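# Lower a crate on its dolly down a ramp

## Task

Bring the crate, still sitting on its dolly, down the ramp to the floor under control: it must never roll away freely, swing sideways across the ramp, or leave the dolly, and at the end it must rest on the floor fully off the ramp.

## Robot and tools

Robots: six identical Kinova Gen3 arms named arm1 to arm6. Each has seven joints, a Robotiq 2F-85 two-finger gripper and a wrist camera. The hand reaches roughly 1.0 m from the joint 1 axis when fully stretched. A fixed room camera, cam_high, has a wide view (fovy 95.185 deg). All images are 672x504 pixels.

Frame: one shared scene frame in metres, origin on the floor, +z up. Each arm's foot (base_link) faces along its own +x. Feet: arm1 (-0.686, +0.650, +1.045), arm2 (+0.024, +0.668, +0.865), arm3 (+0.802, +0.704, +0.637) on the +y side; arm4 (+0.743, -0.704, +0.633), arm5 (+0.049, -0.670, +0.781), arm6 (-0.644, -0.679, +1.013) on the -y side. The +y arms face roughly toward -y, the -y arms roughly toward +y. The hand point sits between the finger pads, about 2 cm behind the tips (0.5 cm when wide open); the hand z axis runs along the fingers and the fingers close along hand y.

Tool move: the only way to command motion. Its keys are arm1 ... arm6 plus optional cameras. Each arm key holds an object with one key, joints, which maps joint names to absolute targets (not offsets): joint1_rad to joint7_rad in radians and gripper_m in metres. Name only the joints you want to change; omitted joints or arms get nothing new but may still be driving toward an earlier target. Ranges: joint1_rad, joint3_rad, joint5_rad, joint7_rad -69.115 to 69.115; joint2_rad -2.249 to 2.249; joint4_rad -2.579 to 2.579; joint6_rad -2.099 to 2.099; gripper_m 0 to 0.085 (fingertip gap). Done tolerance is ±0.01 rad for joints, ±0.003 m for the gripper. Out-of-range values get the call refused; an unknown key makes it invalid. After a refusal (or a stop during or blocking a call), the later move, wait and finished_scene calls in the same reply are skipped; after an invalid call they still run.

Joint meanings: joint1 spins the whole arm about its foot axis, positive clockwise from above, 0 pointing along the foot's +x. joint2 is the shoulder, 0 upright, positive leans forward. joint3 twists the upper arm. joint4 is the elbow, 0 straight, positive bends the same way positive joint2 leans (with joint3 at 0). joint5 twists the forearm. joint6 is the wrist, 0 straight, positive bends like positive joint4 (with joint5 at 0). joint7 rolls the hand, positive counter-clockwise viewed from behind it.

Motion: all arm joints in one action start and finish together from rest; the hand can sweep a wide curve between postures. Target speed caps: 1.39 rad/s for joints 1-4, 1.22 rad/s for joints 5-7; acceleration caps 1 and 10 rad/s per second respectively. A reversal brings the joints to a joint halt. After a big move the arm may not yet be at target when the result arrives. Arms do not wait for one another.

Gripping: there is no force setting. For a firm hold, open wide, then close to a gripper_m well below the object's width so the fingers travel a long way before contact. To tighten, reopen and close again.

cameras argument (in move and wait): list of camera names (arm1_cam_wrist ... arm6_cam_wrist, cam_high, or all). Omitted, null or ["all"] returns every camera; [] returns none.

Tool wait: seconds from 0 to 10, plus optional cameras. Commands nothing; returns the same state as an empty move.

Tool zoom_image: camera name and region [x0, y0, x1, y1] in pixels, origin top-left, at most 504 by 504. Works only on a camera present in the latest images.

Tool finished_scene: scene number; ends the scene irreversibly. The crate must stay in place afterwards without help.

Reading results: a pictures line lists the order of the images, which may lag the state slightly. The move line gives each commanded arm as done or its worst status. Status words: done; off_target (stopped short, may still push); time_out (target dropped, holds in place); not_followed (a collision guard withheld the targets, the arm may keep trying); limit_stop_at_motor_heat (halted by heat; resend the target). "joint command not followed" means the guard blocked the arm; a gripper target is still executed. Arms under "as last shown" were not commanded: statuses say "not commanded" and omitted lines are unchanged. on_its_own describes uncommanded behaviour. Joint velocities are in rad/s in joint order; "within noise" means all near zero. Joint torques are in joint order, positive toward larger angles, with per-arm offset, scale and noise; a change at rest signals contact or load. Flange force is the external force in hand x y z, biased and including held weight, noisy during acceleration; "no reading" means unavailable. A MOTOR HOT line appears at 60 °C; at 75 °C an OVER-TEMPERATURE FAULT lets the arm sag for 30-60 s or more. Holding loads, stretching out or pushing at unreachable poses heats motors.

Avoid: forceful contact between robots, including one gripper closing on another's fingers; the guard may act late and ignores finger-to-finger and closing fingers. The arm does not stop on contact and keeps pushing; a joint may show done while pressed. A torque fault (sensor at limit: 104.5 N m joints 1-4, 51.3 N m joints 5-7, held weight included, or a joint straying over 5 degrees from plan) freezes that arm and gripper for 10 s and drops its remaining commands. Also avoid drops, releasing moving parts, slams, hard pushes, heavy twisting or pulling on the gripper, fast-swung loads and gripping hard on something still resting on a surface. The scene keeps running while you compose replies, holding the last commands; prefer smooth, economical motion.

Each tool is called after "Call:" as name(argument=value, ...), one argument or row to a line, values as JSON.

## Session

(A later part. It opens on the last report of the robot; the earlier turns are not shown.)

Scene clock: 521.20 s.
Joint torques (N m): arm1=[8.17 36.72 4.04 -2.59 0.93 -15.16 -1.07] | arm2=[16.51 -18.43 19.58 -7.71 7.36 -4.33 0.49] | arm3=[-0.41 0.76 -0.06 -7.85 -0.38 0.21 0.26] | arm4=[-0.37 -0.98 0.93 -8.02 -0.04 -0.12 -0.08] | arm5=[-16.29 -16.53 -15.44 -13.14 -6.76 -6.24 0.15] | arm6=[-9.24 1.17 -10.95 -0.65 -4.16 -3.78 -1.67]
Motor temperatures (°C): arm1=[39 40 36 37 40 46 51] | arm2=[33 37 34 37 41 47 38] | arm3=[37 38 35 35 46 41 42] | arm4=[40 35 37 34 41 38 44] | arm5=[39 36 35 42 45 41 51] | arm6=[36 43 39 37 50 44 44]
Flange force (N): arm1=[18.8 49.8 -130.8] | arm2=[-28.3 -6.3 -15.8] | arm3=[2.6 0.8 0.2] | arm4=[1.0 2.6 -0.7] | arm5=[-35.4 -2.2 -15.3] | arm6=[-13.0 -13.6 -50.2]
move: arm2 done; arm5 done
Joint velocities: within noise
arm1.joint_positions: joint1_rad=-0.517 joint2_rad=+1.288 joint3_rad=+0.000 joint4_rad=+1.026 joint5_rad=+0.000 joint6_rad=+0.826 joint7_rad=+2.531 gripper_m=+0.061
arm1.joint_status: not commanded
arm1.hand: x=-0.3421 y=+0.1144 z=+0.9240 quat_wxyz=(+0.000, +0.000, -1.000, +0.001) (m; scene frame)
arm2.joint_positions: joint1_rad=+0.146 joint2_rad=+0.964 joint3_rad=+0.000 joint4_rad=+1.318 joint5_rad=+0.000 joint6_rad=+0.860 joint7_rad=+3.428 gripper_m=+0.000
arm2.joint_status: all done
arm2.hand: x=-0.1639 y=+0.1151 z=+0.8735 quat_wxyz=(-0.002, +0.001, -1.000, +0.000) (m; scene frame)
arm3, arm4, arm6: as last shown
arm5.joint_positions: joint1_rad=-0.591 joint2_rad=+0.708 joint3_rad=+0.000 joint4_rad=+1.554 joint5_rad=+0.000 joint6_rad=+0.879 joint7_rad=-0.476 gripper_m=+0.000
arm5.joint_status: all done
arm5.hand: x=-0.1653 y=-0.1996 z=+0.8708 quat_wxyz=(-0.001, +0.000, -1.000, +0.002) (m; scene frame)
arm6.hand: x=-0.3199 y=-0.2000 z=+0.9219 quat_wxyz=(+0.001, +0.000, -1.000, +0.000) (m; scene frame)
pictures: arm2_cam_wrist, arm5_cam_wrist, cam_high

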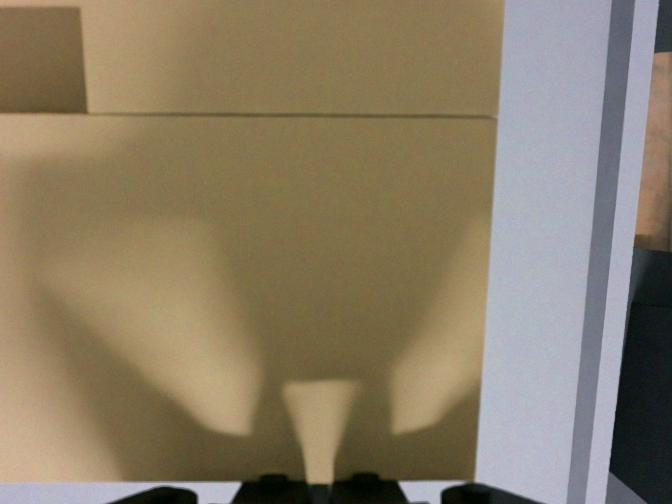

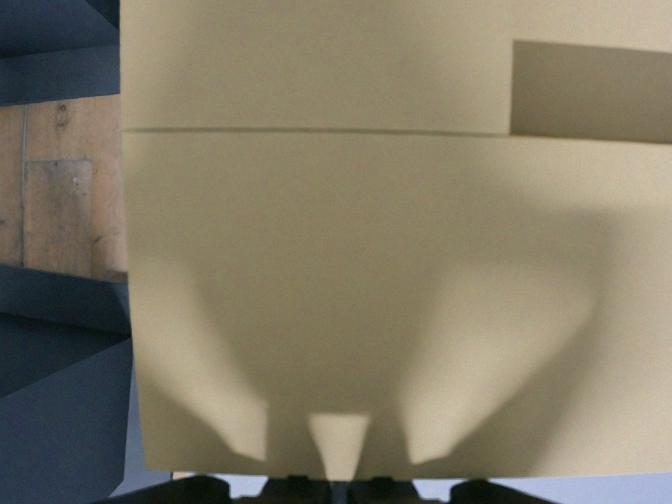

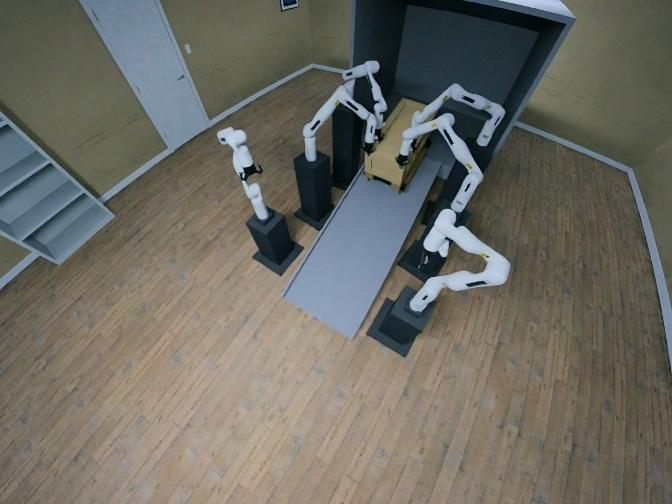

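Call:
move(
  arm1={"joints":{"gripper_m":0.085}},
  arm6={"joints":{"gripper_m":0.085}},
  cameras=["arm2_cam_wrist","arm5_cam_wrist","arm1_cam_wrist"],
)

Scene clock: 530.63 s.
Joint torques (N m): arm1=[1.89 -21.14 1.37 -5.09 0.46 0.59 -0.19] | arm2=[3.05 -26.03 6.87 -8.23 2.01 -2.53 0.45] | arm3=[-0.43 0.78 0.01 -7.83 -0.35 0.17 0.24] | arm4=[-0.45 -0.95 0.94 -8.07 0.05 -0.17 -0.14] | arm5=[-6.67 -22.14 -5.64 -7.71 -2.6 -0.59 0.25] | arm6=[2.14 -25 0.63 -4.31 0.09 -0.07 -0.16]
Motor temperatures (°C): arm1=[39 41 36 37 40 47 51] | arm2=[34 37 35 37 42 47 38] | arm3=[37 37 35 35 46 41 42] | arm4=[40 35 37 34 41 38 44] | arm5=[40 37 35 43 45 41 51] | arm6=[36 43 39 37 50 44 44]
Flange force (N): arm1=[-0.2 4.6 -7.7] | arm2=[-3.9 -6.3 -0.1] | arm3=[2.6 1.0 0.0] | arm4=[1.2 2.5 -0.6] | arm5=[-10.4 7.2 2.0] | arm6=[-1.3 8.6 3.0]
move: arm1 done; arm6 done
Joint velocities: within noise
arm1.joint_positions: joint1_rad=-0.517 joint2_rad=+1.289 joint3_rad=+0.000 joint4_rad=+1.026 joint5_rad=+0.000 joint6_rad=+0.826 joint7_rad=+2.531 gripper_m=+0.085
arm1.joint_status: all done
arm1.hand: x=-0.3425 y=+0.1147 z=+0.9233 quat_wxyz=(+0.001, +0.000, -1.000, +0.001) (m; scene frame)
arm2, arm3, arm4: as last shown
arm2.hand: x=-0.1640 y=+0.1151 z=+0.8734 quat_wxyz=(-0.002, +0.000, -1.000, +0.000) (m; scene frame)
arm5.joint_positions: joint1_rad=-0.591 joint2_rad=+0.709 joint3_rad=+0.000 joint4_rad=+1.554 joint5_rad=+0.000 joint6_rad=+0.879 joint7_rad=-0.476 gripper_m=+0.000
arm5.joint_status: not commanded
arm5.hand: x=-0.1655 y=-0.1996 z=+0.8708 quat_wxyz=(-0.001, +0.000, -1.000, +0.002) (m; scene frame)
arm6.joint_positions: joint1_rad=+0.613 joint2_rad=+1.127 joint3_rad=+0.000 joint4_rad=+1.335 joint5_rad=+0.000 joint6_rad=+0.679 joint7_rad=+0.552 gripper_m=+0.085
arm6.joint_status: all done
arm6.hand: x=-0.3198 y=-0.2000 z=+0.9218 quat_wxyz=(+0.001, +0.000, -1.000, +0.000) (m; scene frame)
pictures: arm1_cam_wrist, arm2_cam_wrist, arm5_cam_wrist

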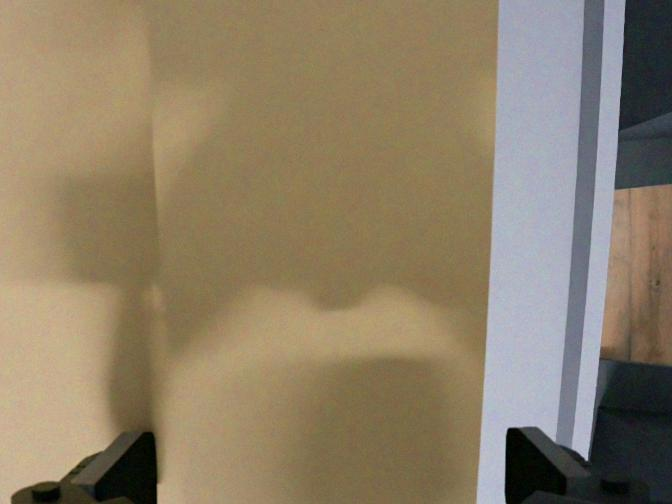

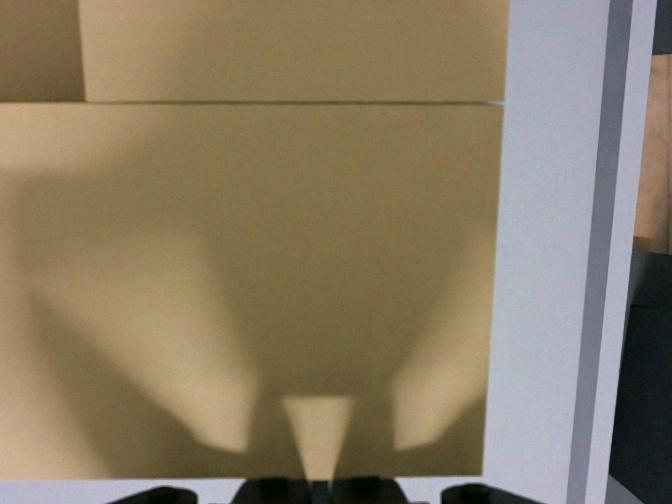

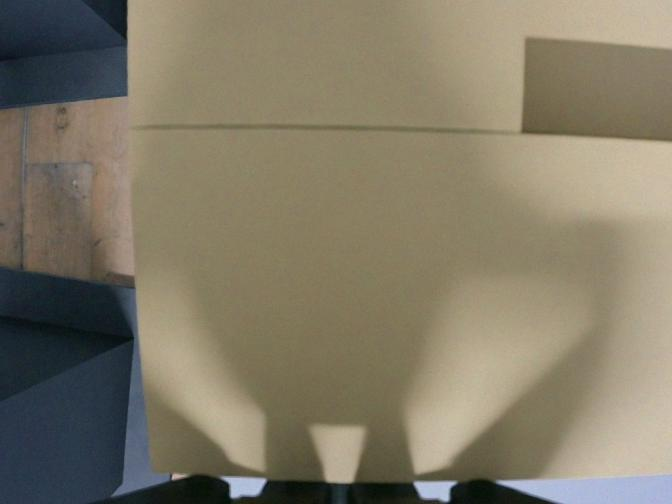

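Call:
move(
  arm1={"joints":{"joint2_rad":1.1229,"joint4_rad":1.0667,"joint6_rad":0.952}},
  arm6={"joints":{"joint2_rad":0.9536,"joint4_rad":1.3466,"joint6_rad":0.8414}},
  cameras=["arm1_cam_wrist"],
)

Call:
move(
  arm2={"joints":{"joint1_rad":0.0602,"joint2_rad":0.9644,"joint4_rad":1.3736,"joint6_rad":0.8036,"joint7_rad":3.3423}},
  arm5={"joints":{"joint1_rad":-0.4984,"joint2_rad":0.7013,"joint4_rad":1.6268,"joint6_rad":0.8135,"joint7_rad":-0.3828}},
  cameras=["arm2_cam_wrist","arm5_cam_wrist","cam_high"],
)

Call:
zoom_image(
  camera="cam_high",
  region=[340, 80, 470, 210],
)

Scene clock: 567.67 s.
Joint torques (N m): arm1=[-0.77 -24.82 -0.6 -7.94 -0.18 0.06 -0.01] | arm2=[3.59 -26.46 7.3 -8.81 2.16 -2.84 0.45] | arm3=[-0.43 0.73 0.01 -7.96 -0.34 0.2 0.26] | arm4=[-0.42 -1.05 0.95 -8.02 0.06 -0.15 -0.1] | arm5=[-7.29 -22.67 -6.24 -8.27 -2.93 -0.78 0.28] | arm6=[2.11 -24.31 0.63 -5.38 0.1 -0.09 -0.19]
Motor temperatures (°C): arm1=[39 41 36 37 40 46 51] | arm2=[34 39 35 37 41 47 38] | arm3=[37 37 35 35 46 41 42] | arm4=[40 35 37 34 40 38 44] | arm5=[40 38 35 42 45 41 51] | arm6=[35 43 39 37 49 43 44]
Flange force (N): arm1=[3.9 3.7 -1.4] | arm2=[-5.1 -5.7 0.1] | arm3=[2.5 1.0 0.6] | arm4=[0.9 2.7 -0.8] | arm5=[-11.8 7.0 2.8] | arm6=[-1.6 8.8 1.6]
move: arm1 done; arm6 done
Joint velocities: within noise
arm1.joint_positions: joint1_rad=-0.517 joint2_rad=+1.123 joint3_rad=+0.000 joint4_rad=+1.067 joint5_rad=+0.000 joint6_rad=+0.952 joint7_rad=+2.531 gripper_m=+0.085
arm1.joint_status: all done
arm1.hand: x=-0.3422 y=+0.1149 z=+1.0193 quat_wxyz=(+0.001, +0.000, -1.000, +0.001) (m; scene frame)
arm2, arm3, arm4, arm5: as last shown
arm2.hand: x=-0.1640 y=+0.1151 z=+0.8735 quat_wxyz=(-0.002, +0.000, -1.000, +0.000) (m; scene frame)
arm6.joint_positions: joint1_rad=+0.613 joint2_rad=+0.954 joint3_rad=+0.000 joint4_rad=+1.347 joint5_rad=+0.000 joint6_rad=+0.841 joint7_rad=+0.552 gripper_m=+0.085
arm6.joint_status: all done
arm6.hand: x=-0.3195 y=-0.2001 z=+1.0199 quat_wxyz=(+0.001, +0.000, -1.000, +0.000) (m; scene frame)
pictures: arm1_cam_wrist

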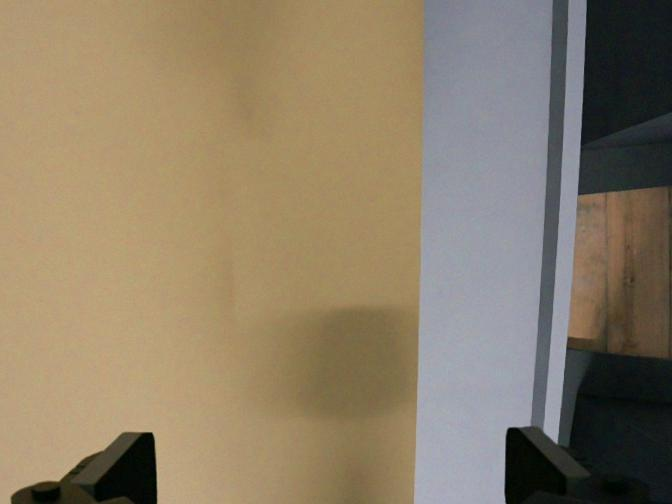

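Scene clock: 568.60 s.
Joint torques (N m): arm1=[-0.8 -24.82 -0.61 -8 -0.18 0.04 -0.03] | arm2=[-1.22 -25.01 2.59 -4.83 0.15 -0.43 0.33] | arm3=[-0.41 0.67 -0.09 -7.87 -0.38 0.21 0.26] | arm4=[-0.38 -0.99 0.93 -8.07 0 -0.12 -0.13] | arm5=[-16.14 -31.65 -15.87 -14.46 -6.87 -2.57 0.2] | arm6=[2.11 -24.33 0.62 -5.39 0.06 -0.09 -0.18]
Motor temperatures (°C): arm1=[39 41 36 37 40 46 51] | arm2=[34 39 35 37 41 47 38] | arm3=[37 37 35 35 46 41 42] | arm4=[40 35 37 34 40 38 44] | arm5=[40 38 35 42 45 41 51] | arm6=[35 43 39 37 49 43 44]
Flange force (N): arm1=[4.1 3.9 -1.5] | arm2=[4.6 -10.8 2.2] | arm3=[2.4 0.6 0.2] | arm4=[1.1 2.4 -0.5] | arm5=[-31.0 8.0 19.4] | arm6=[-1.6 8.8 1.7]
move: arm2 done; arm5 done
Joint velocities: within noise
arm1.joint_positions: joint1_rad=-0.518 joint2_rad=+1.123 joint3_rad=+0.000 joint4_rad=+1.067 joint5_rad=+0.000 joint6_rad=+0.952 joint7_rad=+2.531 gripper_m=+0.085
arm1.joint_status: not commanded
arm1.hand: x=-0.3421 y=+0.1149 z=+1.0193 quat_wxyz=(+0.001, +0.000, -1.000, +0.001) (m; scene frame)
arm2.joint_positions: joint1_rad=+0.060 joint2_rad=+0.964 joint3_rad=+0.000 joint4_rad=+1.374 joint5_rad=+0.000 joint6_rad=+0.804 joint7_rad=+3.342 gripper_m=+0.000
arm2.joint_status: all done
arm2.hand: x=-0.1136 y=+0.1126 z=+0.8603 quat_wxyz=(-0.002, +0.000, -1.000, +0.000) (m; scene frame)
arm3, arm4, arm6: as last shown
arm5.joint_positions: joint1_rad=-0.498 joint2_rad=+0.701 joint3_rad=+0.000 joint4_rad=+1.627 joint5_rad=+0.000 joint6_rad=+0.813 joint7_rad=-0.383 gripper_m=+0.000
arm5.joint_status: all done
arm5.hand: x=-0.1151 y=-0.1966 z=+0.8575 quat_wxyz=(-0.001, +0.000, -1.000, +0.002) (m; scene frame)
pictures: arm2_cam_wrist, arm5_cam_wrist, cam_high

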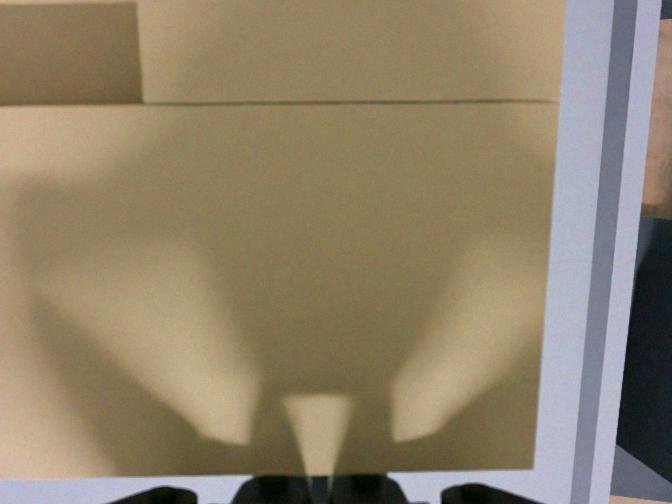

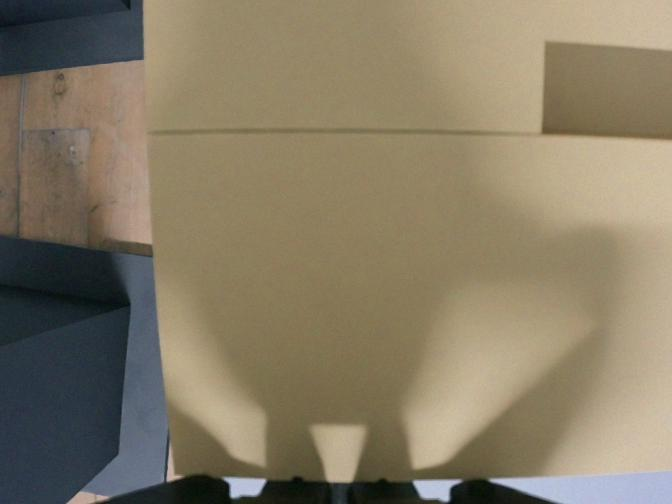

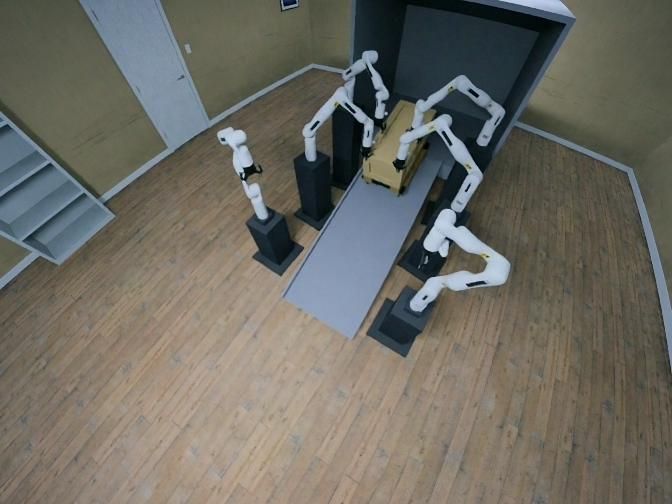

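Scaled by 3.877 from the camera's 672x504 image, which has a finer 960x720 frame.

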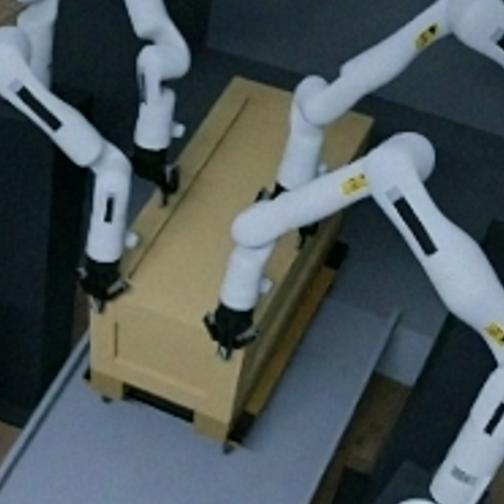

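Call:
move(
  arm2={"joints":{"joint1_rad":-0.0255,"joint2_rad":0.965,"joint4_rad":1.4295,"joint6_rad":0.7471,"joint7_rad":3.2566}},
  arm5={"joints":{"joint1_rad":-0.4053,"joint2_rad":0.6941,"joint4_rad":1.6995,"joint6_rad":0.748,"joint7_rad":-0.2897}},
  cameras=["arm2_cam_wrist","arm5_cam_wrist"],
)

Call:
move(
  arm2={"joints":{"joint1_rad":-0.1156,"joint2_rad":0.9811,"joint4_rad":1.4475,"joint6_rad":0.713,"joint7_rad":3.1666}},
  arm5={"joints":{"joint1_rad":-0.302,"joint2_rad":0.7046,"joint4_rad":1.738,"joint6_rad":0.699,"joint7_rad":-0.1864}},
  cameras=["arm2_cam_wrist","arm5_cam_wrist","cam_high"],
)

Call:
zoom_image(
  camera="cam_high",
  region=[340, 80, 470, 210],
)

Scene clock: 584.77 s.
Joint torques (N m): arm1=[-0.8 -24.79 -0.59 -7.97 -0.16 0.03 0] | arm2=[-2.03 -24.36 1.95 -4.1 -0.09 -0.21 0.34] | arm3=[-0.46 0.62 -0.06 -7.93 -0.35 0.19 0.24] | arm4=[-0.42 -1 0.91 -8.03 -0.04 -0.15 -0.12] | arm5=[-17.33 -31.14 -17.45 -13.88 -7.15 -2.41 0.21] | arm6=[2.16 -24.33 0.62 -5.41 0.05 -0.08 -0.18]
Motor temperatures (°C): arm1=[39 41 36 37 40 45 51] | arm2=[34 40 35 37 41 47 38] | arm3=[37 37 35 35 46 41 42] | arm4=[40 35 37 34 40 38 44] | arm5=[40 39 36 43 45 41 51] | arm6=[35 42 39 37 49 43 44]
Flange force (N): arm1=[4.0 3.8 -1.5] | arm2=[5.2 -11.1 2.4] | arm3=[2.4 0.7 0.3] | arm4=[1.0 2.4 -0.8] | arm5=[-35.0 6.1 20.4] | arm6=[-1.5 8.8 1.7]
move: arm2 done; arm5 done
Joint velocities: within noise
arm1, arm3, arm4, arm6: as last shown
arm2.joint_positions: joint1_rad=-0.025 joint2_rad=+0.965 joint3_rad=+0.000 joint4_rad=+1.430 joint5_rad=+0.000 joint6_rad=+0.747 joint7_rad=+3.257 gripper_m=+0.000
arm2.joint_status: all done
arm2.hand: x=-0.0641 y=+0.1153 z=+0.8478 quat_wxyz=(-0.002, +0.000, -1.000, +0.000) (m; scene frame)
arm5.joint_positions: joint1_rad=-0.405 joint2_rad=+0.694 joint3_rad=+0.000 joint4_rad=+1.700 joint5_rad=+0.000 joint6_rad=+0.748 joint7_rad=-0.290 gripper_m=+0.000
arm5.joint_status: all done
arm5.hand: x=-0.0655 y=-0.1997 z=+0.8451 quat_wxyz=(-0.001, +0.000, -1.000, +0.002) (m; scene frame)
pictures: arm2_cam_wrist, arm5_cam_wrist

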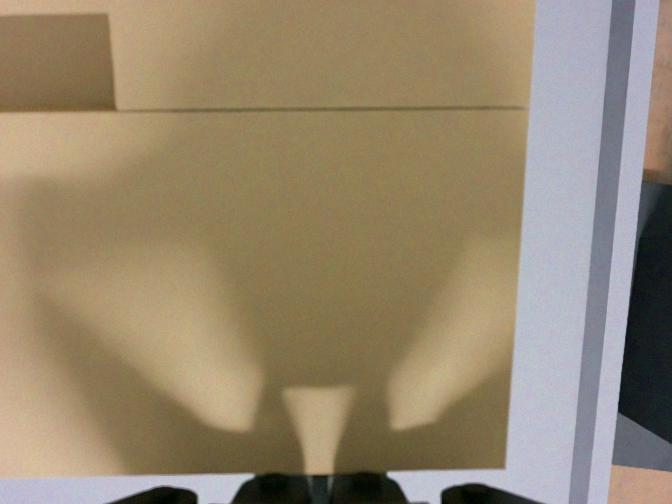

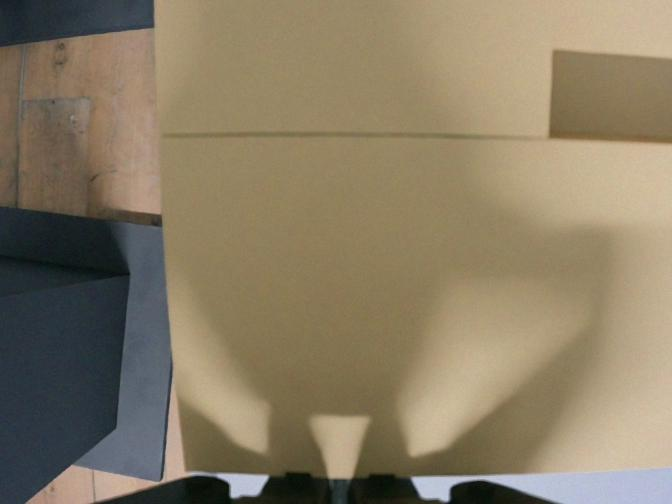

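Scene clock: 585.73 s.
Joint torques (N m): arm1=[-0.73 -24.84 -0.6 -7.97 -0.17 0.06 -0.04] | arm2=[20.99 -28.41 25.99 -8.85 8.49 -2.68 0.5] | arm3=[-0.44 0.67 -0.02 -7.9 -0.38 0.18 0.25] | arm4=[-0.51 -1 0.93 -7.98 0 -0.15 -0.16] | arm5=[-11.8 -26.09 -11.81 -12.98 -4.59 -3.47 0.15] | arm6=[2.14 -24.34 0.62 -5.37 0.07 -0.1 -0.18]
Motor temperatures (°C): arm1=[39 41 36 37 40 45 51] | arm2=[34 40 35 37 41 47 38] | arm3=[37 37 35 35 46 41 42] | arm4=[40 35 37 34 40 38 44] | arm5=[40 39 36 43 45 41 51] | arm6=[35 42 39 37 49 43 44]
Flange force (N): arm1=[3.9 3.8 -1.4] | arm2=[-38.0 -4.4 5.6] | arm3=[2.4 0.8 0.2] | arm4=[1.0 2.3 -1.0] | arm5=[-25.3 -3.4 8.7] | arm6=[-1.6 8.9 1.7]
move: arm2 done; arm5 done
Joint velocities: within noise
arm1, arm3, arm4, arm6: as last shown
arm2.joint_positions: joint1_rad=-0.116 joint2_rad=+0.981 joint3_rad=+0.000 joint4_rad=+1.448 joint5_rad=+0.000 joint6_rad=+0.713 joint7_rad=+3.167 gripper_m=+0.000
arm2.joint_status: all done
arm2.hand: x=-0.0135 y=+0.1138 z=+0.8353 quat_wxyz=(-0.002, +0.001, -1.000, +0.000) (m; scene frame)
arm5.joint_positions: joint1_rad=-0.302 joint2_rad=+0.705 joint3_rad=+0.000 joint4_rad=+1.738 joint5_rad=+0.000 joint6_rad=+0.699 joint7_rad=-0.186 gripper_m=+0.000
arm5.joint_status: all done
arm5.hand: x=-0.0148 y=-0.1985 z=+0.8321 quat_wxyz=(-0.001, +0.000, -1.000, +0.002) (m; scene frame)
pictures: arm2_cam_wrist, arm5_cam_wrist, cam_high

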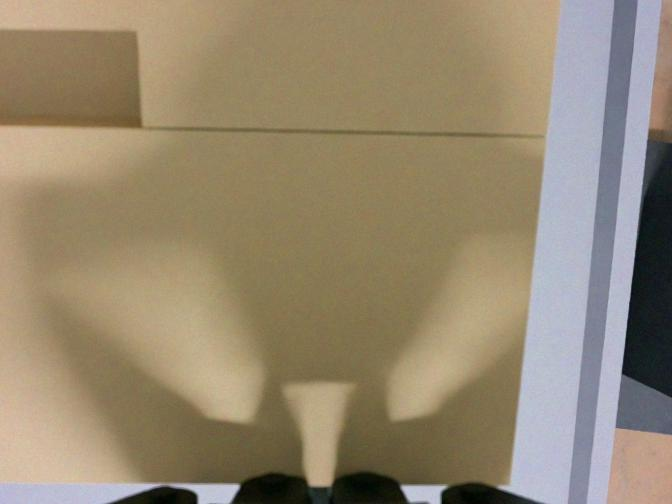

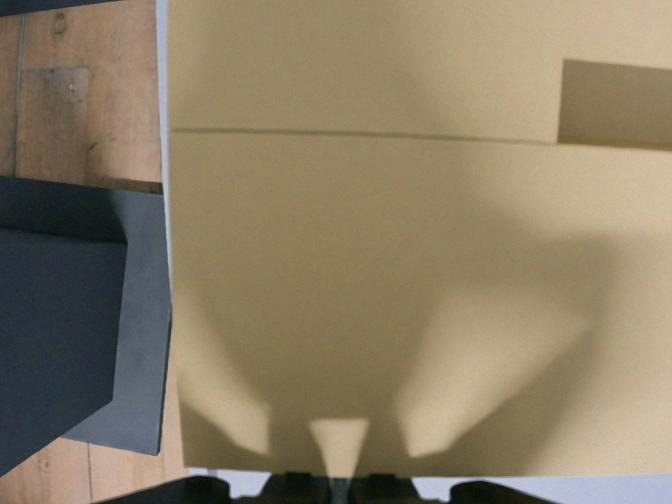

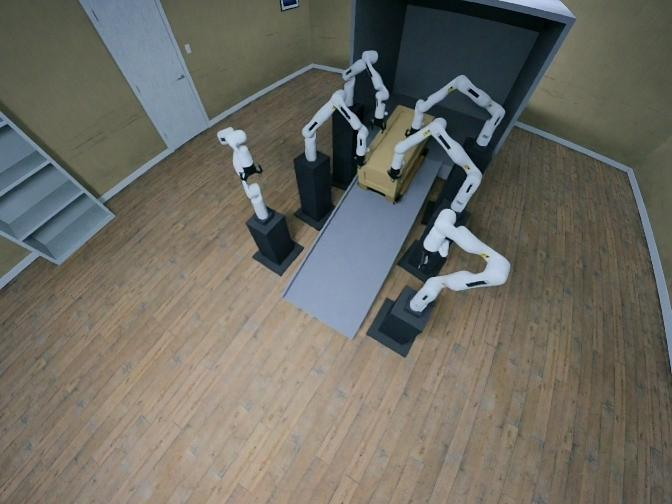

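Scaled by 3.877 from the camera's 672x504 image, which has a finer 960x720 frame.

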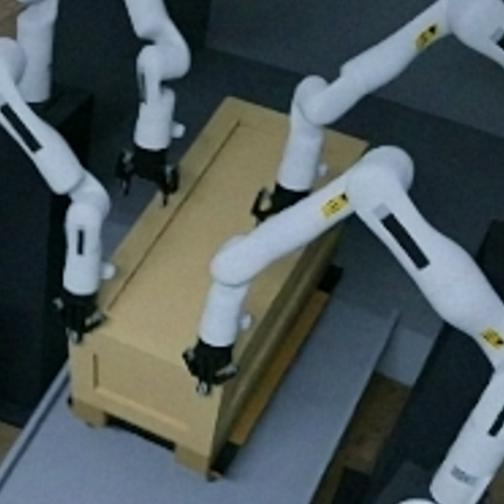

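Call:
move(
  arm2={"joints":{"joint1_rad":-0.2056,"joint2_rad":1.0012,"joint4_rad":1.4584,"joint6_rad":0.682,"joint7_rad":3.0765}},
  arm5={"joints":{"joint1_rad":-0.1986,"joint2_rad":0.7211,"joint4_rad":1.7646,"joint6_rad":0.6559,"joint7_rad":-0.083}},
  cameras=[],
)

Call:
move(
  arm2={"joints":{"joint1_rad":-0.2943,"joint2_rad":1.0327,"joint4_rad":1.4324,"joint6_rad":0.6766,"joint7_rad":2.9879}},
  arm5={"joints":{"joint1_rad":-0.0928,"joint2_rad":0.7509,"joint4_rad":1.756,"joint6_rad":0.6348,"joint7_rad":0.0229}},
  cameras=["arm2_cam_wrist","arm5_cam_wrist","cam_high"],
)

Call:
zoom_image(
  camera="cam_high",
  region=[340, 80, 470, 210],
)

Scene clock: 596.00 s.
Joint torques (N m): arm1=[-0.81 -24.84 -0.59 -7.91 -0.16 0.03 -0.03] | arm2=[22.64 -22.82 27.86 -3.09 8.49 -0.35 0.38] | arm3=[-0.41 0.82 -0.11 -7.89 -0.42 0.15 0.26] | arm4=[-0.44 -1.09 0.92 -8.07 -0.04 -0.17 -0.07] | arm5=[-14.77 -21.09 -15.41 -5.37 -5.58 0.19 0.28] | arm6=[2.15 -24.31 0.62 -5.37 0.08 -0.1 -0.18]
Motor temperatures (°C): arm1=[38 41 36 37 40 45 51] | arm2=[34 41 35 37 42 47 38] | arm3=[37 37 35 35 46 41 42] | arm4=[40 35 37 34 40 38 44] | arm5=[40 39 36 43 45 41 51] | arm6=[35 42 39 37 49 43 44]
Flange force (N): arm1=[3.8 3.4 -1.4] | arm2=[-41.3 -9.2 0.0] | arm3=[2.9 0.7 0.2] | arm4=[0.9 2.6 -0.8] | arm5=[-30.8 5.7 4.3] | arm6=[-1.6 8.9 1.6]
move: arm2 done; arm5 done
Joint velocities: within noise
arm1, arm6: as last shown
arm2.joint_positions: joint1_rad=-0.205 joint2_rad=+1.001 joint3_rad=+0.000 joint4_rad=+1.458 joint5_rad=+0.000 joint6_rad=+0.682 joint7_rad=+3.077 gripper_m=+0.000
arm2.joint_status: all done
arm2.hand: x=+0.0358 y=+0.1153 z=+0.8223 quat_wxyz=(-0.002, +0.000, -1.000, +0.000) (m; scene frame)
arm3.joint_positions: joint1_rad=+0.122 joint2_rad=-0.381 joint3_rad=-0.087 joint4_rad=+1.598 joint5_rad=-0.061 joint6_rad=+1.940 joint7_rad=+1.793 gripper_m=+0.085
arm3.joint_status: not commanded
arm3.hand: x=+0.7897 y=+0.5743 z=+1.1108 quat_wxyz=(-0.009, -0.641, -0.767, -0.014) (m; scene frame)
arm4.joint_positions: joint1_rad=+0.397 joint2_rad=-0.338 joint3_rad=-0.039 joint4_rad=+1.515 joint5_rad=-0.061 joint6_rad=+1.956 joint7_rad=+1.483 gripper_m=+0.085
arm4.joint_status: not commanded
arm4.hand: x=+0.8005 y=-0.5655 z=+1.1251 quat_wxyz=(+0.006, +0.535, -0.845, -0.020) (m; scene frame)
arm5.joint_positions: joint1_rad=-0.198 joint2_rad=+0.721 joint3_rad=+0.000 joint4_rad=+1.765 joint5_rad=+0.000 joint6_rad=+0.656 joint7_rad=-0.083 gripper_m=+0.000
arm5.joint_status: all done
arm5.hand: x=+0.0350 y=-0.1999 z=+0.8191 quat_wxyz=(-0.001, +0.000, -1.000, +0.002) (m; scene frame)
pictures: none
No camera images: "cameras" was empty.

Scene clock: 596.97 s.
Joint torques (N m): arm1=[-0.79 -24.85 -0.6 -7.94 -0.17 0.04 -0.04] | arm2=[20.82 -26.84 26.08 -11.23 8.27 -4.98 0.61] | arm3=[-0.45 0.71 -0.02 -7.92 -0.34 0.21 0.22] | arm4=[-0.55 -1 0.84 -7.97 -0.04 -0.15 -0.09] | arm5=[-15.48 -23.61 -16.13 -14.23 -5.74 -5.3 -0.01] | arm6=[2.16 -24.32 0.63 -5.35 0.08 -0.11 -0.18]
Motor temperatures (°C): arm1=[38 41 36 37 40 45 51] | arm2=[34 41 35 37 42 47 38] | arm3=[37 37 35 35 46 41 42] | arm4=[40 35 37 34 40 38 44] | arm5=[40 39 36 43 45 41 51] | arm6=[35 42 39 37 49 43 44]
Flange force (N): arm1=[3.9 3.6 -1.4] | arm2=[-37.0 10.3 -2.2] | arm3=[2.5 0.8 0.4] | arm4=[1.0 2.3 -1.0] | arm5=[-31.8 -15.2 -0.6] | arm6=[-1.7 9.0 1.6]
move: arm2 done; arm5 done
Joint velocities: within noise
arm1, arm3, arm4, arm6: as last shown
arm2.joint_positions: joint1_rad=-0.294 joint2_rad=+1.033 joint3_rad=+0.000 joint4_rad=+1.432 joint5_rad=+0.000 joint6_rad=+0.677 joint7_rad=+2.988 gripper_m=+0.000
arm2.joint_status: all done
arm2.hand: x=+0.0860 y=+0.1130 z=+0.8101 quat_wxyz=(-0.002, +0.001, -1.000, +0.000) (m; scene frame)
arm5.joint_positions: joint1_rad=-0.093 joint2_rad=+0.751 joint3_rad=+0.000 joint4_rad=+1.756 joint5_rad=+0.000 joint6_rad=+0.635 joint7_rad=+0.023 gripper_m=+0.000
arm5.joint_status: all done
arm5.hand: x=+0.0844 y=-0.1970 z=+0.8069 quat_wxyz=(-0.001, +0.000, -1.000, +0.002) (m; scene frame)
pictures: arm2_cam_wrist, arm5_cam_wrist, cam_high

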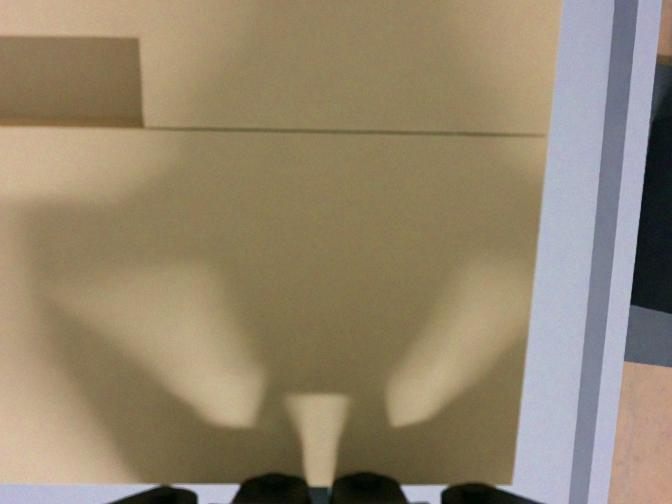

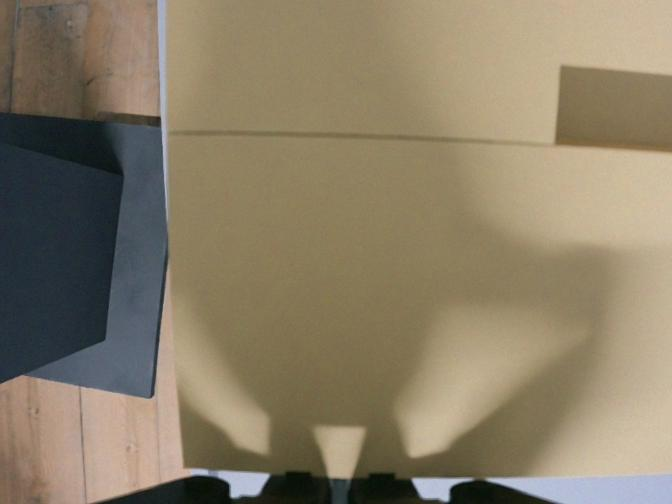

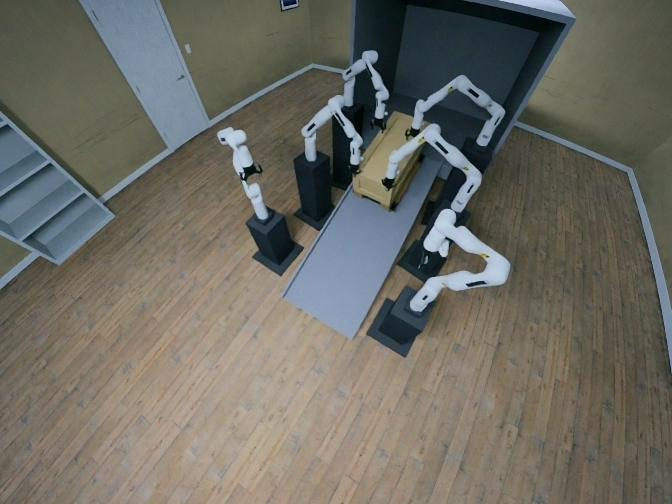

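Scaled by 3.877 from the camera's 672x504 image, which has a finer 960x720 frame.

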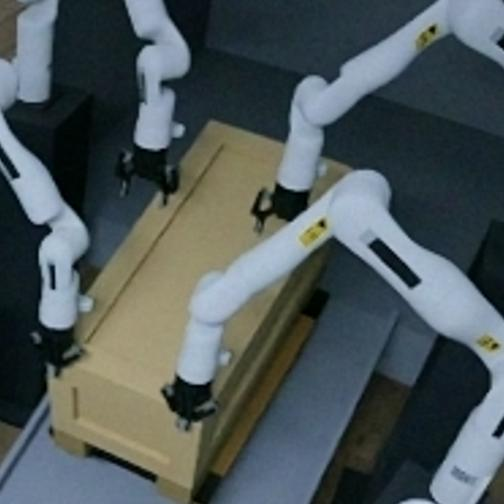

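Call:
move(
  arm2={"joints":{"joint1_rad":-0.3829,"joint2_rad":1.0642,"joint4_rad":1.4063,"joint6_rad":0.6711,"joint7_rad":2.8992}},
  arm5={"joints":{"joint1_rad":0.0131,"joint2_rad":0.7807,"joint4_rad":1.7473,"joint6_rad":0.6136,"joint7_rad":0.1287}},
  cameras=[],
)

Call:
move(
  arm2={"joints":{"joint1_rad":-0.4651,"joint2_rad":1.1106,"joint4_rad":1.3379,"joint6_rad":0.6933,"joint7_rad":2.8171}},
  arm5={"joints":{"joint1_rad":0.1124,"joint2_rad":0.8254,"joint4_rad":1.6982,"joint6_rad":0.6181,"joint7_rad":0.228}},
  cameras=[],
)

Call:
move(
  arm2={"joints":{"joint1_rad":-0.5472,"joint2_rad":1.1569,"joint4_rad":1.2693,"joint6_rad":0.7154,"joint7_rad":2.7349}},
  arm5={"joints":{"joint1_rad":0.2117,"joint2_rad":0.8701,"joint4_rad":1.649,"joint6_rad":0.6225,"joint7_rad":0.3273}},
)

Call:
zoom_image(
  camera="cam_high",
  region=[320, 80, 450, 210],
)

Scene clock: 623.33 s.
Joint torques (N m): arm1=[-0.83 -24.83 -0.64 -7.96 -0.15 0.02 -0.04] | arm2=[19.63 -28.5 24.35 2.97 7.11 5.23 0.3] | arm3=[-0.39 0.74 -0.01 -7.92 -0.4 0.15 0.23] | arm4=[-0.49 -1.1 0.95 -8.04 0.03 -0.2 -0.11] | arm5=[-13.24 -12.44 -14.14 3.95 -4.27 3.82 0.45] | arm6=[2.12 -24.3 0.65 -5.36 0.08 -0.06 -0.19]
Motor temperatures (°C): arm1=[38 41 35 37 40 45 51] | arm2=[36 42 36 37 42 47 38] | arm3=[37 37 35 35 46 41 42] | arm4=[40 35 37 34 40 38 44] | arm5=[40 39 36 43 45 41 51] | arm6=[35 42 38 37 49 43 44]
Flange force (N): arm1=[3.9 3.6 -1.5] | arm2=[-39.8 -21.0 20.9] | arm3=[2.7 0.8 0.3] | arm4=[0.9 2.6 -1.0] | arm5=[-29.4 11.2 -8.4] | arm6=[-1.6 8.8 1.6]
move: arm2 done; arm5 done
Joint velocities: within noise
arm1, arm3, arm4, arm6: as last shown
arm2.joint_positions: joint1_rad=-0.383 joint2_rad=+1.064 joint3_rad=+0.000 joint4_rad=+1.406 joint5_rad=+0.000 joint6_rad=+0.671 joint7_rad=+2.899 gripper_m=+0.000
arm2.joint_status: all done
arm2.hand: x=+0.1363 y=+0.1155 z=+0.7977 quat_wxyz=(-0.002, +0.001, -1.000, +0.000) (m; scene frame)
arm5.joint_positions: joint1_rad=+0.013 joint2_rad=+0.781 joint3_rad=+0.000 joint4_rad=+1.747 joint5_rad=+0.000 joint6_rad=+0.614 joint7_rad=+0.129 gripper_m=+0.000
arm5.joint_status: all done
arm5.hand: x=+0.1347 y=-0.1999 z=+0.7945 quat_wxyz=(-0.001, +0.000, -1.000, +0.002) (m; scene frame)
pictures: none
No camera images: "cameras" was empty.

Scene clock: 624.27 s.
Joint torques (N m): arm1=[-0.75 -24.78 -0.6 -7.95 -0.14 0.01 -0.01] | arm2=[22.03 -26.84 26.61 -6.68 8.38 -1.98 0.6] | arm3=[-0.46 0.73 0.04 -7.83 -0.37 0.17 0.24] | arm4=[-0.44 -1.02 0.88 -7.95 0.01 -0.21 -0.08] | arm5=[-17.56 -21.65 -18.71 -9.41 -6.18 -2.94 0.01] | arm6=[2.12 -24.34 0.61 -5.34 0.07 -0.09 -0.16]
Motor temperatures (°C): arm1=[38 41 35 37 40 45 51] | arm2=[36 42 36 37 42 47 38] | arm3=[37 37 35 35 46 41 42] | arm4=[40 35 37 34 40 38 44] | arm5=[40 39 36 43 45 41 51] | arm6=[35 42 38 37 49 43 44]
Flange force (N): arm1=[3.8 3.7 -1.6] | arm2=[-38.4 6.4 2.4] | arm3=[2.4 1.0 0.0] | arm4=[1.0 2.5 -1.3] | arm5=[-33.0 -14.6 -2.9] | arm6=[-1.7 9.0 1.6]
move: arm2 done; arm5 done
Joint velocities: within noise
arm1, arm3, arm4, arm6: as last shown
arm2.joint_positions: joint1_rad=-0.465 joint2_rad=+1.111 joint3_rad=+0.000 joint4_rad=+1.338 joint5_rad=+0.000 joint6_rad=+0.693 joint7_rad=+2.817 gripper_m=+0.000
arm2.joint_status: all done
arm2.hand: x=+0.1859 y=+0.1129 z=+0.7850 quat_wxyz=(-0.002, +0.001, -1.000, +0.000) (m; scene frame)
arm5.joint_positions: joint1_rad=+0.112 joint2_rad=+0.825 joint3_rad=+0.000 joint4_rad=+1.698 joint5_rad=+0.000 joint6_rad=+0.618 joint7_rad=+0.228 gripper_m=+0.000
arm5.joint_status: all done
arm5.hand: x=+0.1840 y=-0.1970 z=+0.7818 quat_wxyz=(-0.001, +0.000, -1.000, +0.002) (m; scene frame)
pictures: none
No camera images: "cameras" was empty.

Scene clock: 625.20 s.
Joint torques (N m): arm1=[-0.76 -24.81 -0.59 -7.92 -0.2 0.03 0.02] | arm2=[15.86 -21.96 19.38 7.76 5.7 7.41 0.22] | arm3=[-0.38 0.7 -0.05 -7.84 -0.37 0.2 0.25] | arm4=[-0.37 -1 0.92 -8.06 -0.01 -0.1 -0.15] | arm5=[-11.41 -16.02 -11.93 6.5 -3.83 6.16 0.41] | arm6=[2.18 -24.31 0.61 -5.38 0.07 -0.09 -0.18]
Motor temperatures (°C): arm1=[38 41 35 37 40 45 51] | arm2=[36 42 36 37 42 48 38] | arm3=[37 37 35 35 46 41 42] | arm4=[40 35 37 34 40 38 44] | arm5=[41 39 36 43 45 41 51] | arm6=[35 42 38 37 49 43 44]
Flange force (N): arm1=[3.7 3.6 -1.5] | arm2=[-37.9 -24.3 12.7] | arm3=[2.4 0.7 0.1] | arm4=[1.0 2.4 -0.5] | arm5=[-29.4 14.6 1.7] | arm6=[-1.5 8.8 1.6]
move: arm2 done; arm5 done
Joint velocities: within noise
arm1, arm3, arm4: as last shown
arm2.joint_positions: joint1_rad=-0.547 joint2_rad=+1.157 joint3_rad=+0.000 joint4_rad=+1.269 joint5_rad=+0.000 joint6_rad=+0.716 joint7_rad=+2.735 gripper_m=+0.000
arm2.joint_status: all done
arm2.hand: x=+0.2364 y=+0.1154 z=+0.7722 quat_wxyz=(-0.002, +0.000, -1.000, +0.000) (m; scene frame)
arm5.joint_positions: joint1_rad=+0.212 joint2_rad=+0.870 joint3_rad=+0.000 joint4_rad=+1.649 joint5_rad=+0.000 joint6_rad=+0.623 joint7_rad=+0.327 gripper_m=+0.000
arm5.joint_status: all done
arm5.hand: x=+0.2347 y=-0.1999 z=+0.7687 quat_wxyz=(-0.001, +0.000, -1.000, +0.002) (m; scene frame)
arm6.joint_positions: joint1_rad=+0.613 joint2_rad=+0.954 joint3_rad=+0.000 joint4_rad=+1.347 joint5_rad=+0.000 joint6_rad=+0.841 joint7_rad=+0.552 gripper_m=+0.085
arm6.joint_status: not commanded
arm6.hand: x=-0.3195 y=-0.2001 z=+1.0199 quat_wxyz=(+0.001, +0.000, -1.000, +0.000) (m; scene frame)
pictures: arm1_cam_wrist, arm2_cam_wrist, arm3_cam_wrist, arm4_cam_wrist, arm5_cam_wrist, arm6_cam_wrist, cam_high

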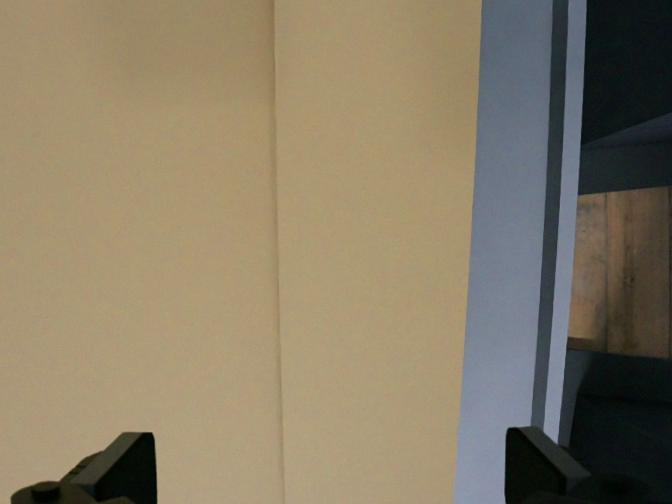

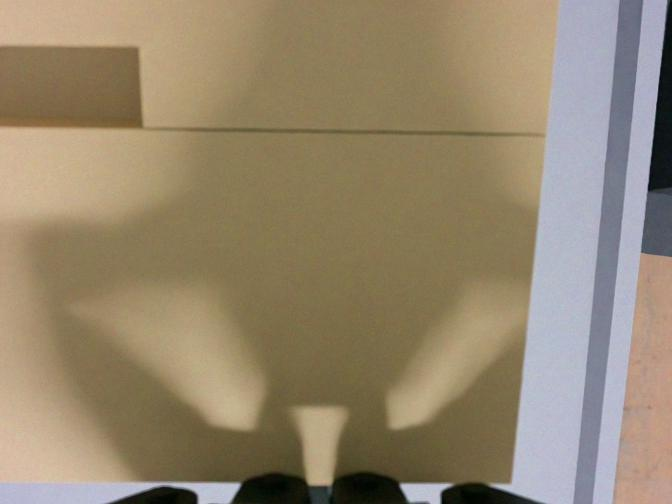

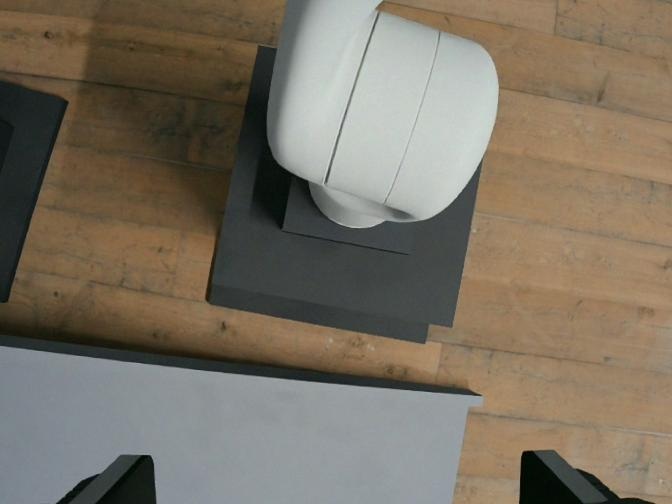

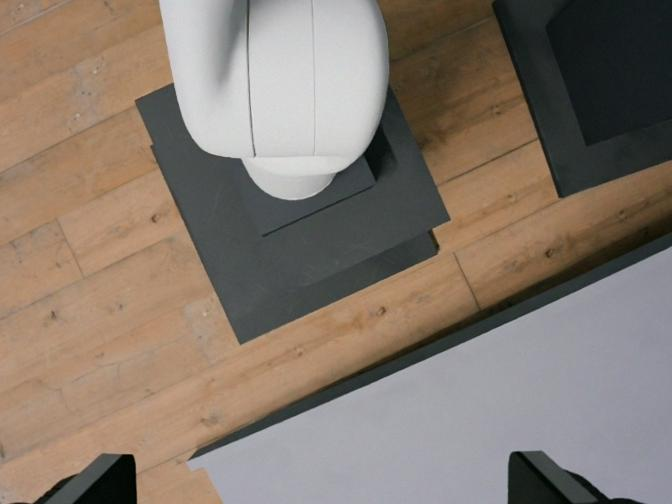

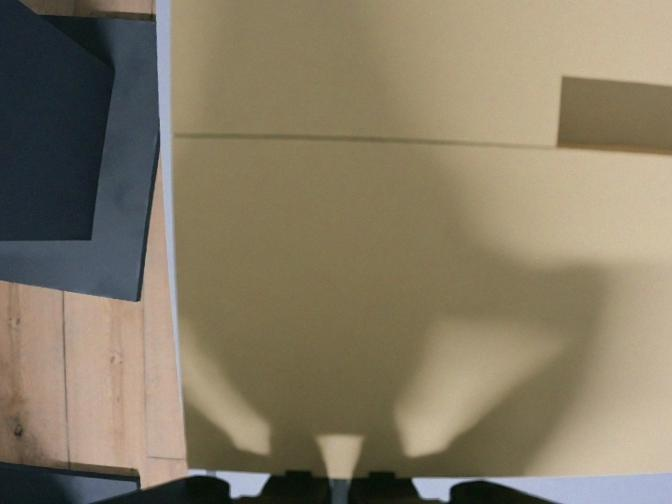

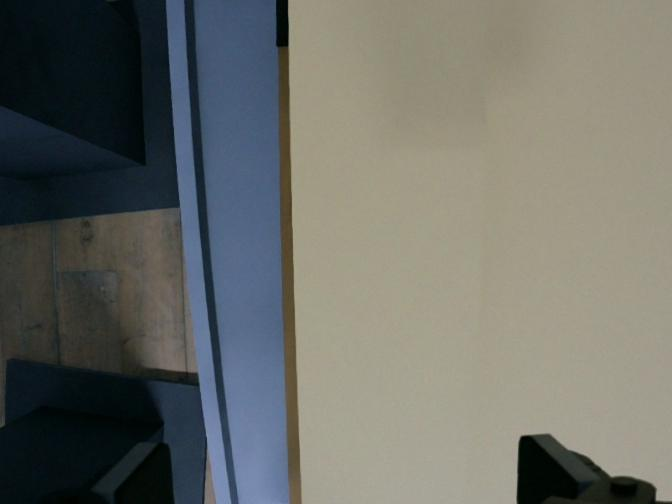

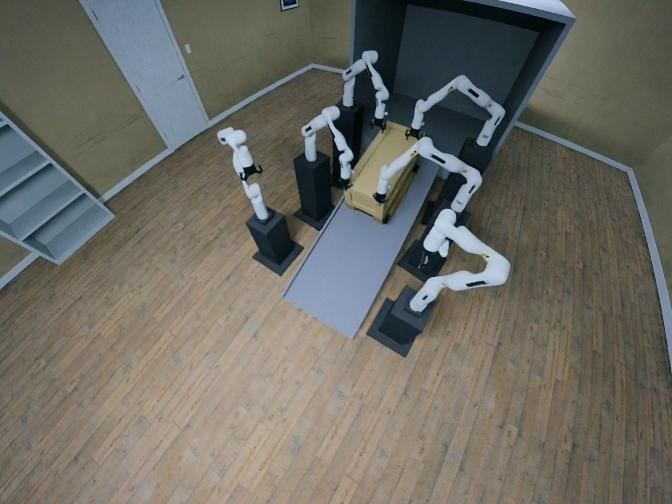

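Scaled by 3.877 from the camera's 672x504 image, which has a finer 960x720 frame.

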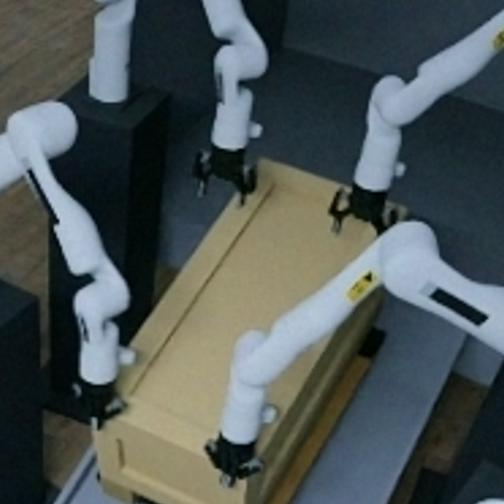

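Call:
move(
  arm1={"joints":{"joint1_rad":-0.5829,"joint2_rad":1.1516,"joint4_rad":0.9955,"joint6_rad":0.9945,"joint7_rad":2.4652}},
  arm6={"joints":{"joint1_rad":0.6248,"joint2_rad":1.0042,"joint4_rad":1.2234,"joint6_rad":0.914,"joint7_rad":0.5639}},
  cameras=[],
)

Call:
move(
  arm1={"joints":{"joint2_rad":1.297,"joint4_rad":0.9557,"joint6_rad":0.8889}},
  arm6={"joints":{"joint2_rad":1.15,"joint4_rad":1.211,"joint6_rad":0.7806}},
  cameras=["arm1_cam_wrist","arm6_cam_wrist"],
)

Scene clock: 643.40 s.
Joint torques (N m): arm1=[-0.71 -25.29 -0.55 -8.13 -0.17 0.03 -0.03] | arm2=[16.13 -22.24 19.59 7.47 5.75 7.18 0.28] | arm3=[-0.43 0.74 -0.04 -7.88 -0.42 0.22 0.26] | arm4=[-0.48 -0.95 0.89 -7.99 0.02 -0.12 -0.12] | arm5=[-10.95 -16.03 -11.36 6.29 -3.57 6.18 0.39] | arm6=[2.12 -25.28 0.64 -5.8 0.09 -0.12 -0.18]
Motor temperatures (°C): arm1=[38 41 35 37 40 45 51] | arm2=[36 42 37 37 42 48 38] | arm3=[37 37 35 35 46 41 42] | arm4=[40 35 37 34 40 38 44] | arm5=[41 39 36 43 45 41 51] | arm6=[35 42 38 37 49 43 44]
Flange force (N): arm1=[4.1 3.6 -1.4] | arm2=[-38.3 -23.9 12.8] | arm3=[2.5 0.8 0.3] | arm4=[1.1 2.4 -0.8] | arm5=[-28.2 14.0 1.8] | arm6=[-2.3 9.3 1.4]
move: arm1 done; arm6 done
Joint velocities: within noise
arm1.joint_positions: joint1_rad=-0.583 joint2_rad=+1.152 joint3_rad=+0.000 joint4_rad=+0.995 joint5_rad=+0.000 joint6_rad=+0.995 joint7_rad=+2.465 gripper_m=+0.085
arm1.joint_status: all done
arm1.hand: x=-0.3001 y=+0.1287 z=+1.0193 quat_wxyz=(+0.001, +0.000, -1.000, +0.001) (m; scene frame)
arm2, arm3, arm4: as last shown
arm2.joint_positions: joint1_rad=-0.547 joint2_rad=+1.157 joint3_rad=+0.000 joint4_rad=+1.269 joint5_rad=+0.000 joint6_rad=+0.715 joint7_rad=+2.735 gripper_m=+0.000
arm5.joint_positions: joint1_rad=+0.212 joint2_rad=+0.870 joint3_rad=+0.000 joint4_rad=+1.649 joint5_rad=+0.000 joint6_rad=+0.622 joint7_rad=+0.327 gripper_m=+0.000
arm5.joint_status: not commanded
arm5.hand: x=+0.2348 y=-0.1999 z=+0.7686 quat_wxyz=(-0.001, +0.000, -1.000, +0.002) (m; scene frame)
arm6.joint_positions: joint1_rad=+0.625 joint2_rad=+1.004 joint3_rad=+0.000 joint4_rad=+1.223 joint5_rad=+0.000 joint6_rad=+0.914 joint7_rad=+0.564 gripper_m=+0.085
arm6.joint_status: all done
arm6.hand: x=-0.2995 y=-0.1817 z=+1.0197 quat_wxyz=(+0.001, +0.000, -1.000, +0.000) (m; scene frame)
pictures: none
No camera images: "cameras" was empty.

Scene clock: 644.47 s.
Joint torques (N m): arm1=[-0.76 -25.68 -0.59 -7.55 -0.16 0.03 -0.02] | arm2=[16.15 -22.32 19.54 7.4 5.78 7.22 0.25] | arm3=[-0.38 0.73 -0.07 -7.9 -0.39 0.19 0.23] | arm4=[-0.37 -1.05 0.94 -8.1 0 -0.2 -0.1] | arm5=[-10.97 -16.02 -11.37 6.33 -3.58 6.18 0.43] | arm6=[2.11 -25.86 0.66 -4.98 0.09 -0.09 -0.19]
Motor temperatures (°C): arm1=[38 41 35 37 40 45 51] | arm2=[36 42 37 37 42 48 38] | arm3=[37 37 35 35 46 41 42] | arm4=[40 35 37 34 40 38 44] | arm5=[41 39 36 43 45 41 51] | arm6=[35 42 38 37 49 43 44]
Flange force (N): arm1=[4.1 3.5 -2.2] | arm2=[-38.2 -23.6 13.0] | arm3=[2.6 0.6 0.3] | arm4=[1.1 2.6 -0.7] | arm5=[-28.3 14.2 1.8] | arm6=[-2.2 9.2 2.7]
move: arm1 done; arm6 done
Joint velocities: within noise
arm1.joint_positions: joint1_rad=-0.583 joint2_rad=+1.297 joint3_rad=+0.000 joint4_rad=+0.956 joint5_rad=+0.000 joint6_rad=+0.889 joint7_rad=+2.465 gripper_m=+0.085
arm1.joint_status: all done
arm1.hand: x=-0.2994 y=+0.1276 z=+0.9350 quat_wxyz=(+0.001, +0.000, -1.000, +0.001) (m; scene frame)
arm2, arm3, arm4, arm5: as last shown
arm6.joint_positions: joint1_rad=+0.625 joint2_rad=+1.150 joint3_rad=+0.000 joint4_rad=+1.211 joint5_rad=+0.000 joint6_rad=+0.781 joint7_rad=+0.564 gripper_m=+0.085
arm6.joint_status: all done
arm6.hand: x=-0.2990 y=-0.1806 z=+0.9343 quat_wxyz=(+0.001, +0.000, -1.000, +0.000) (m; scene frame)
pictures: arm1_cam_wrist, arm6_cam_wrist

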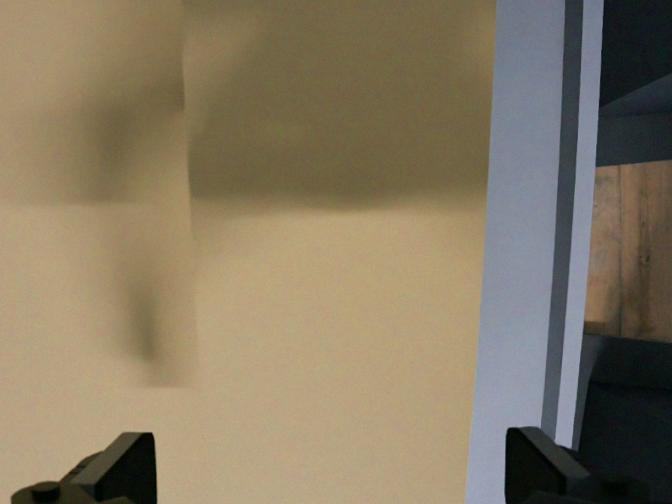

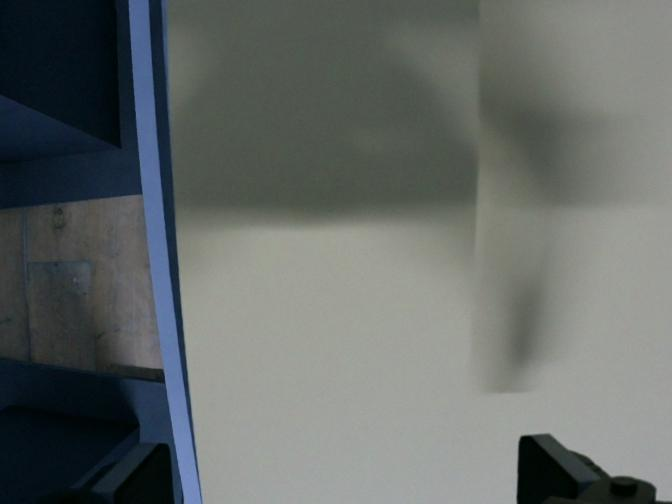

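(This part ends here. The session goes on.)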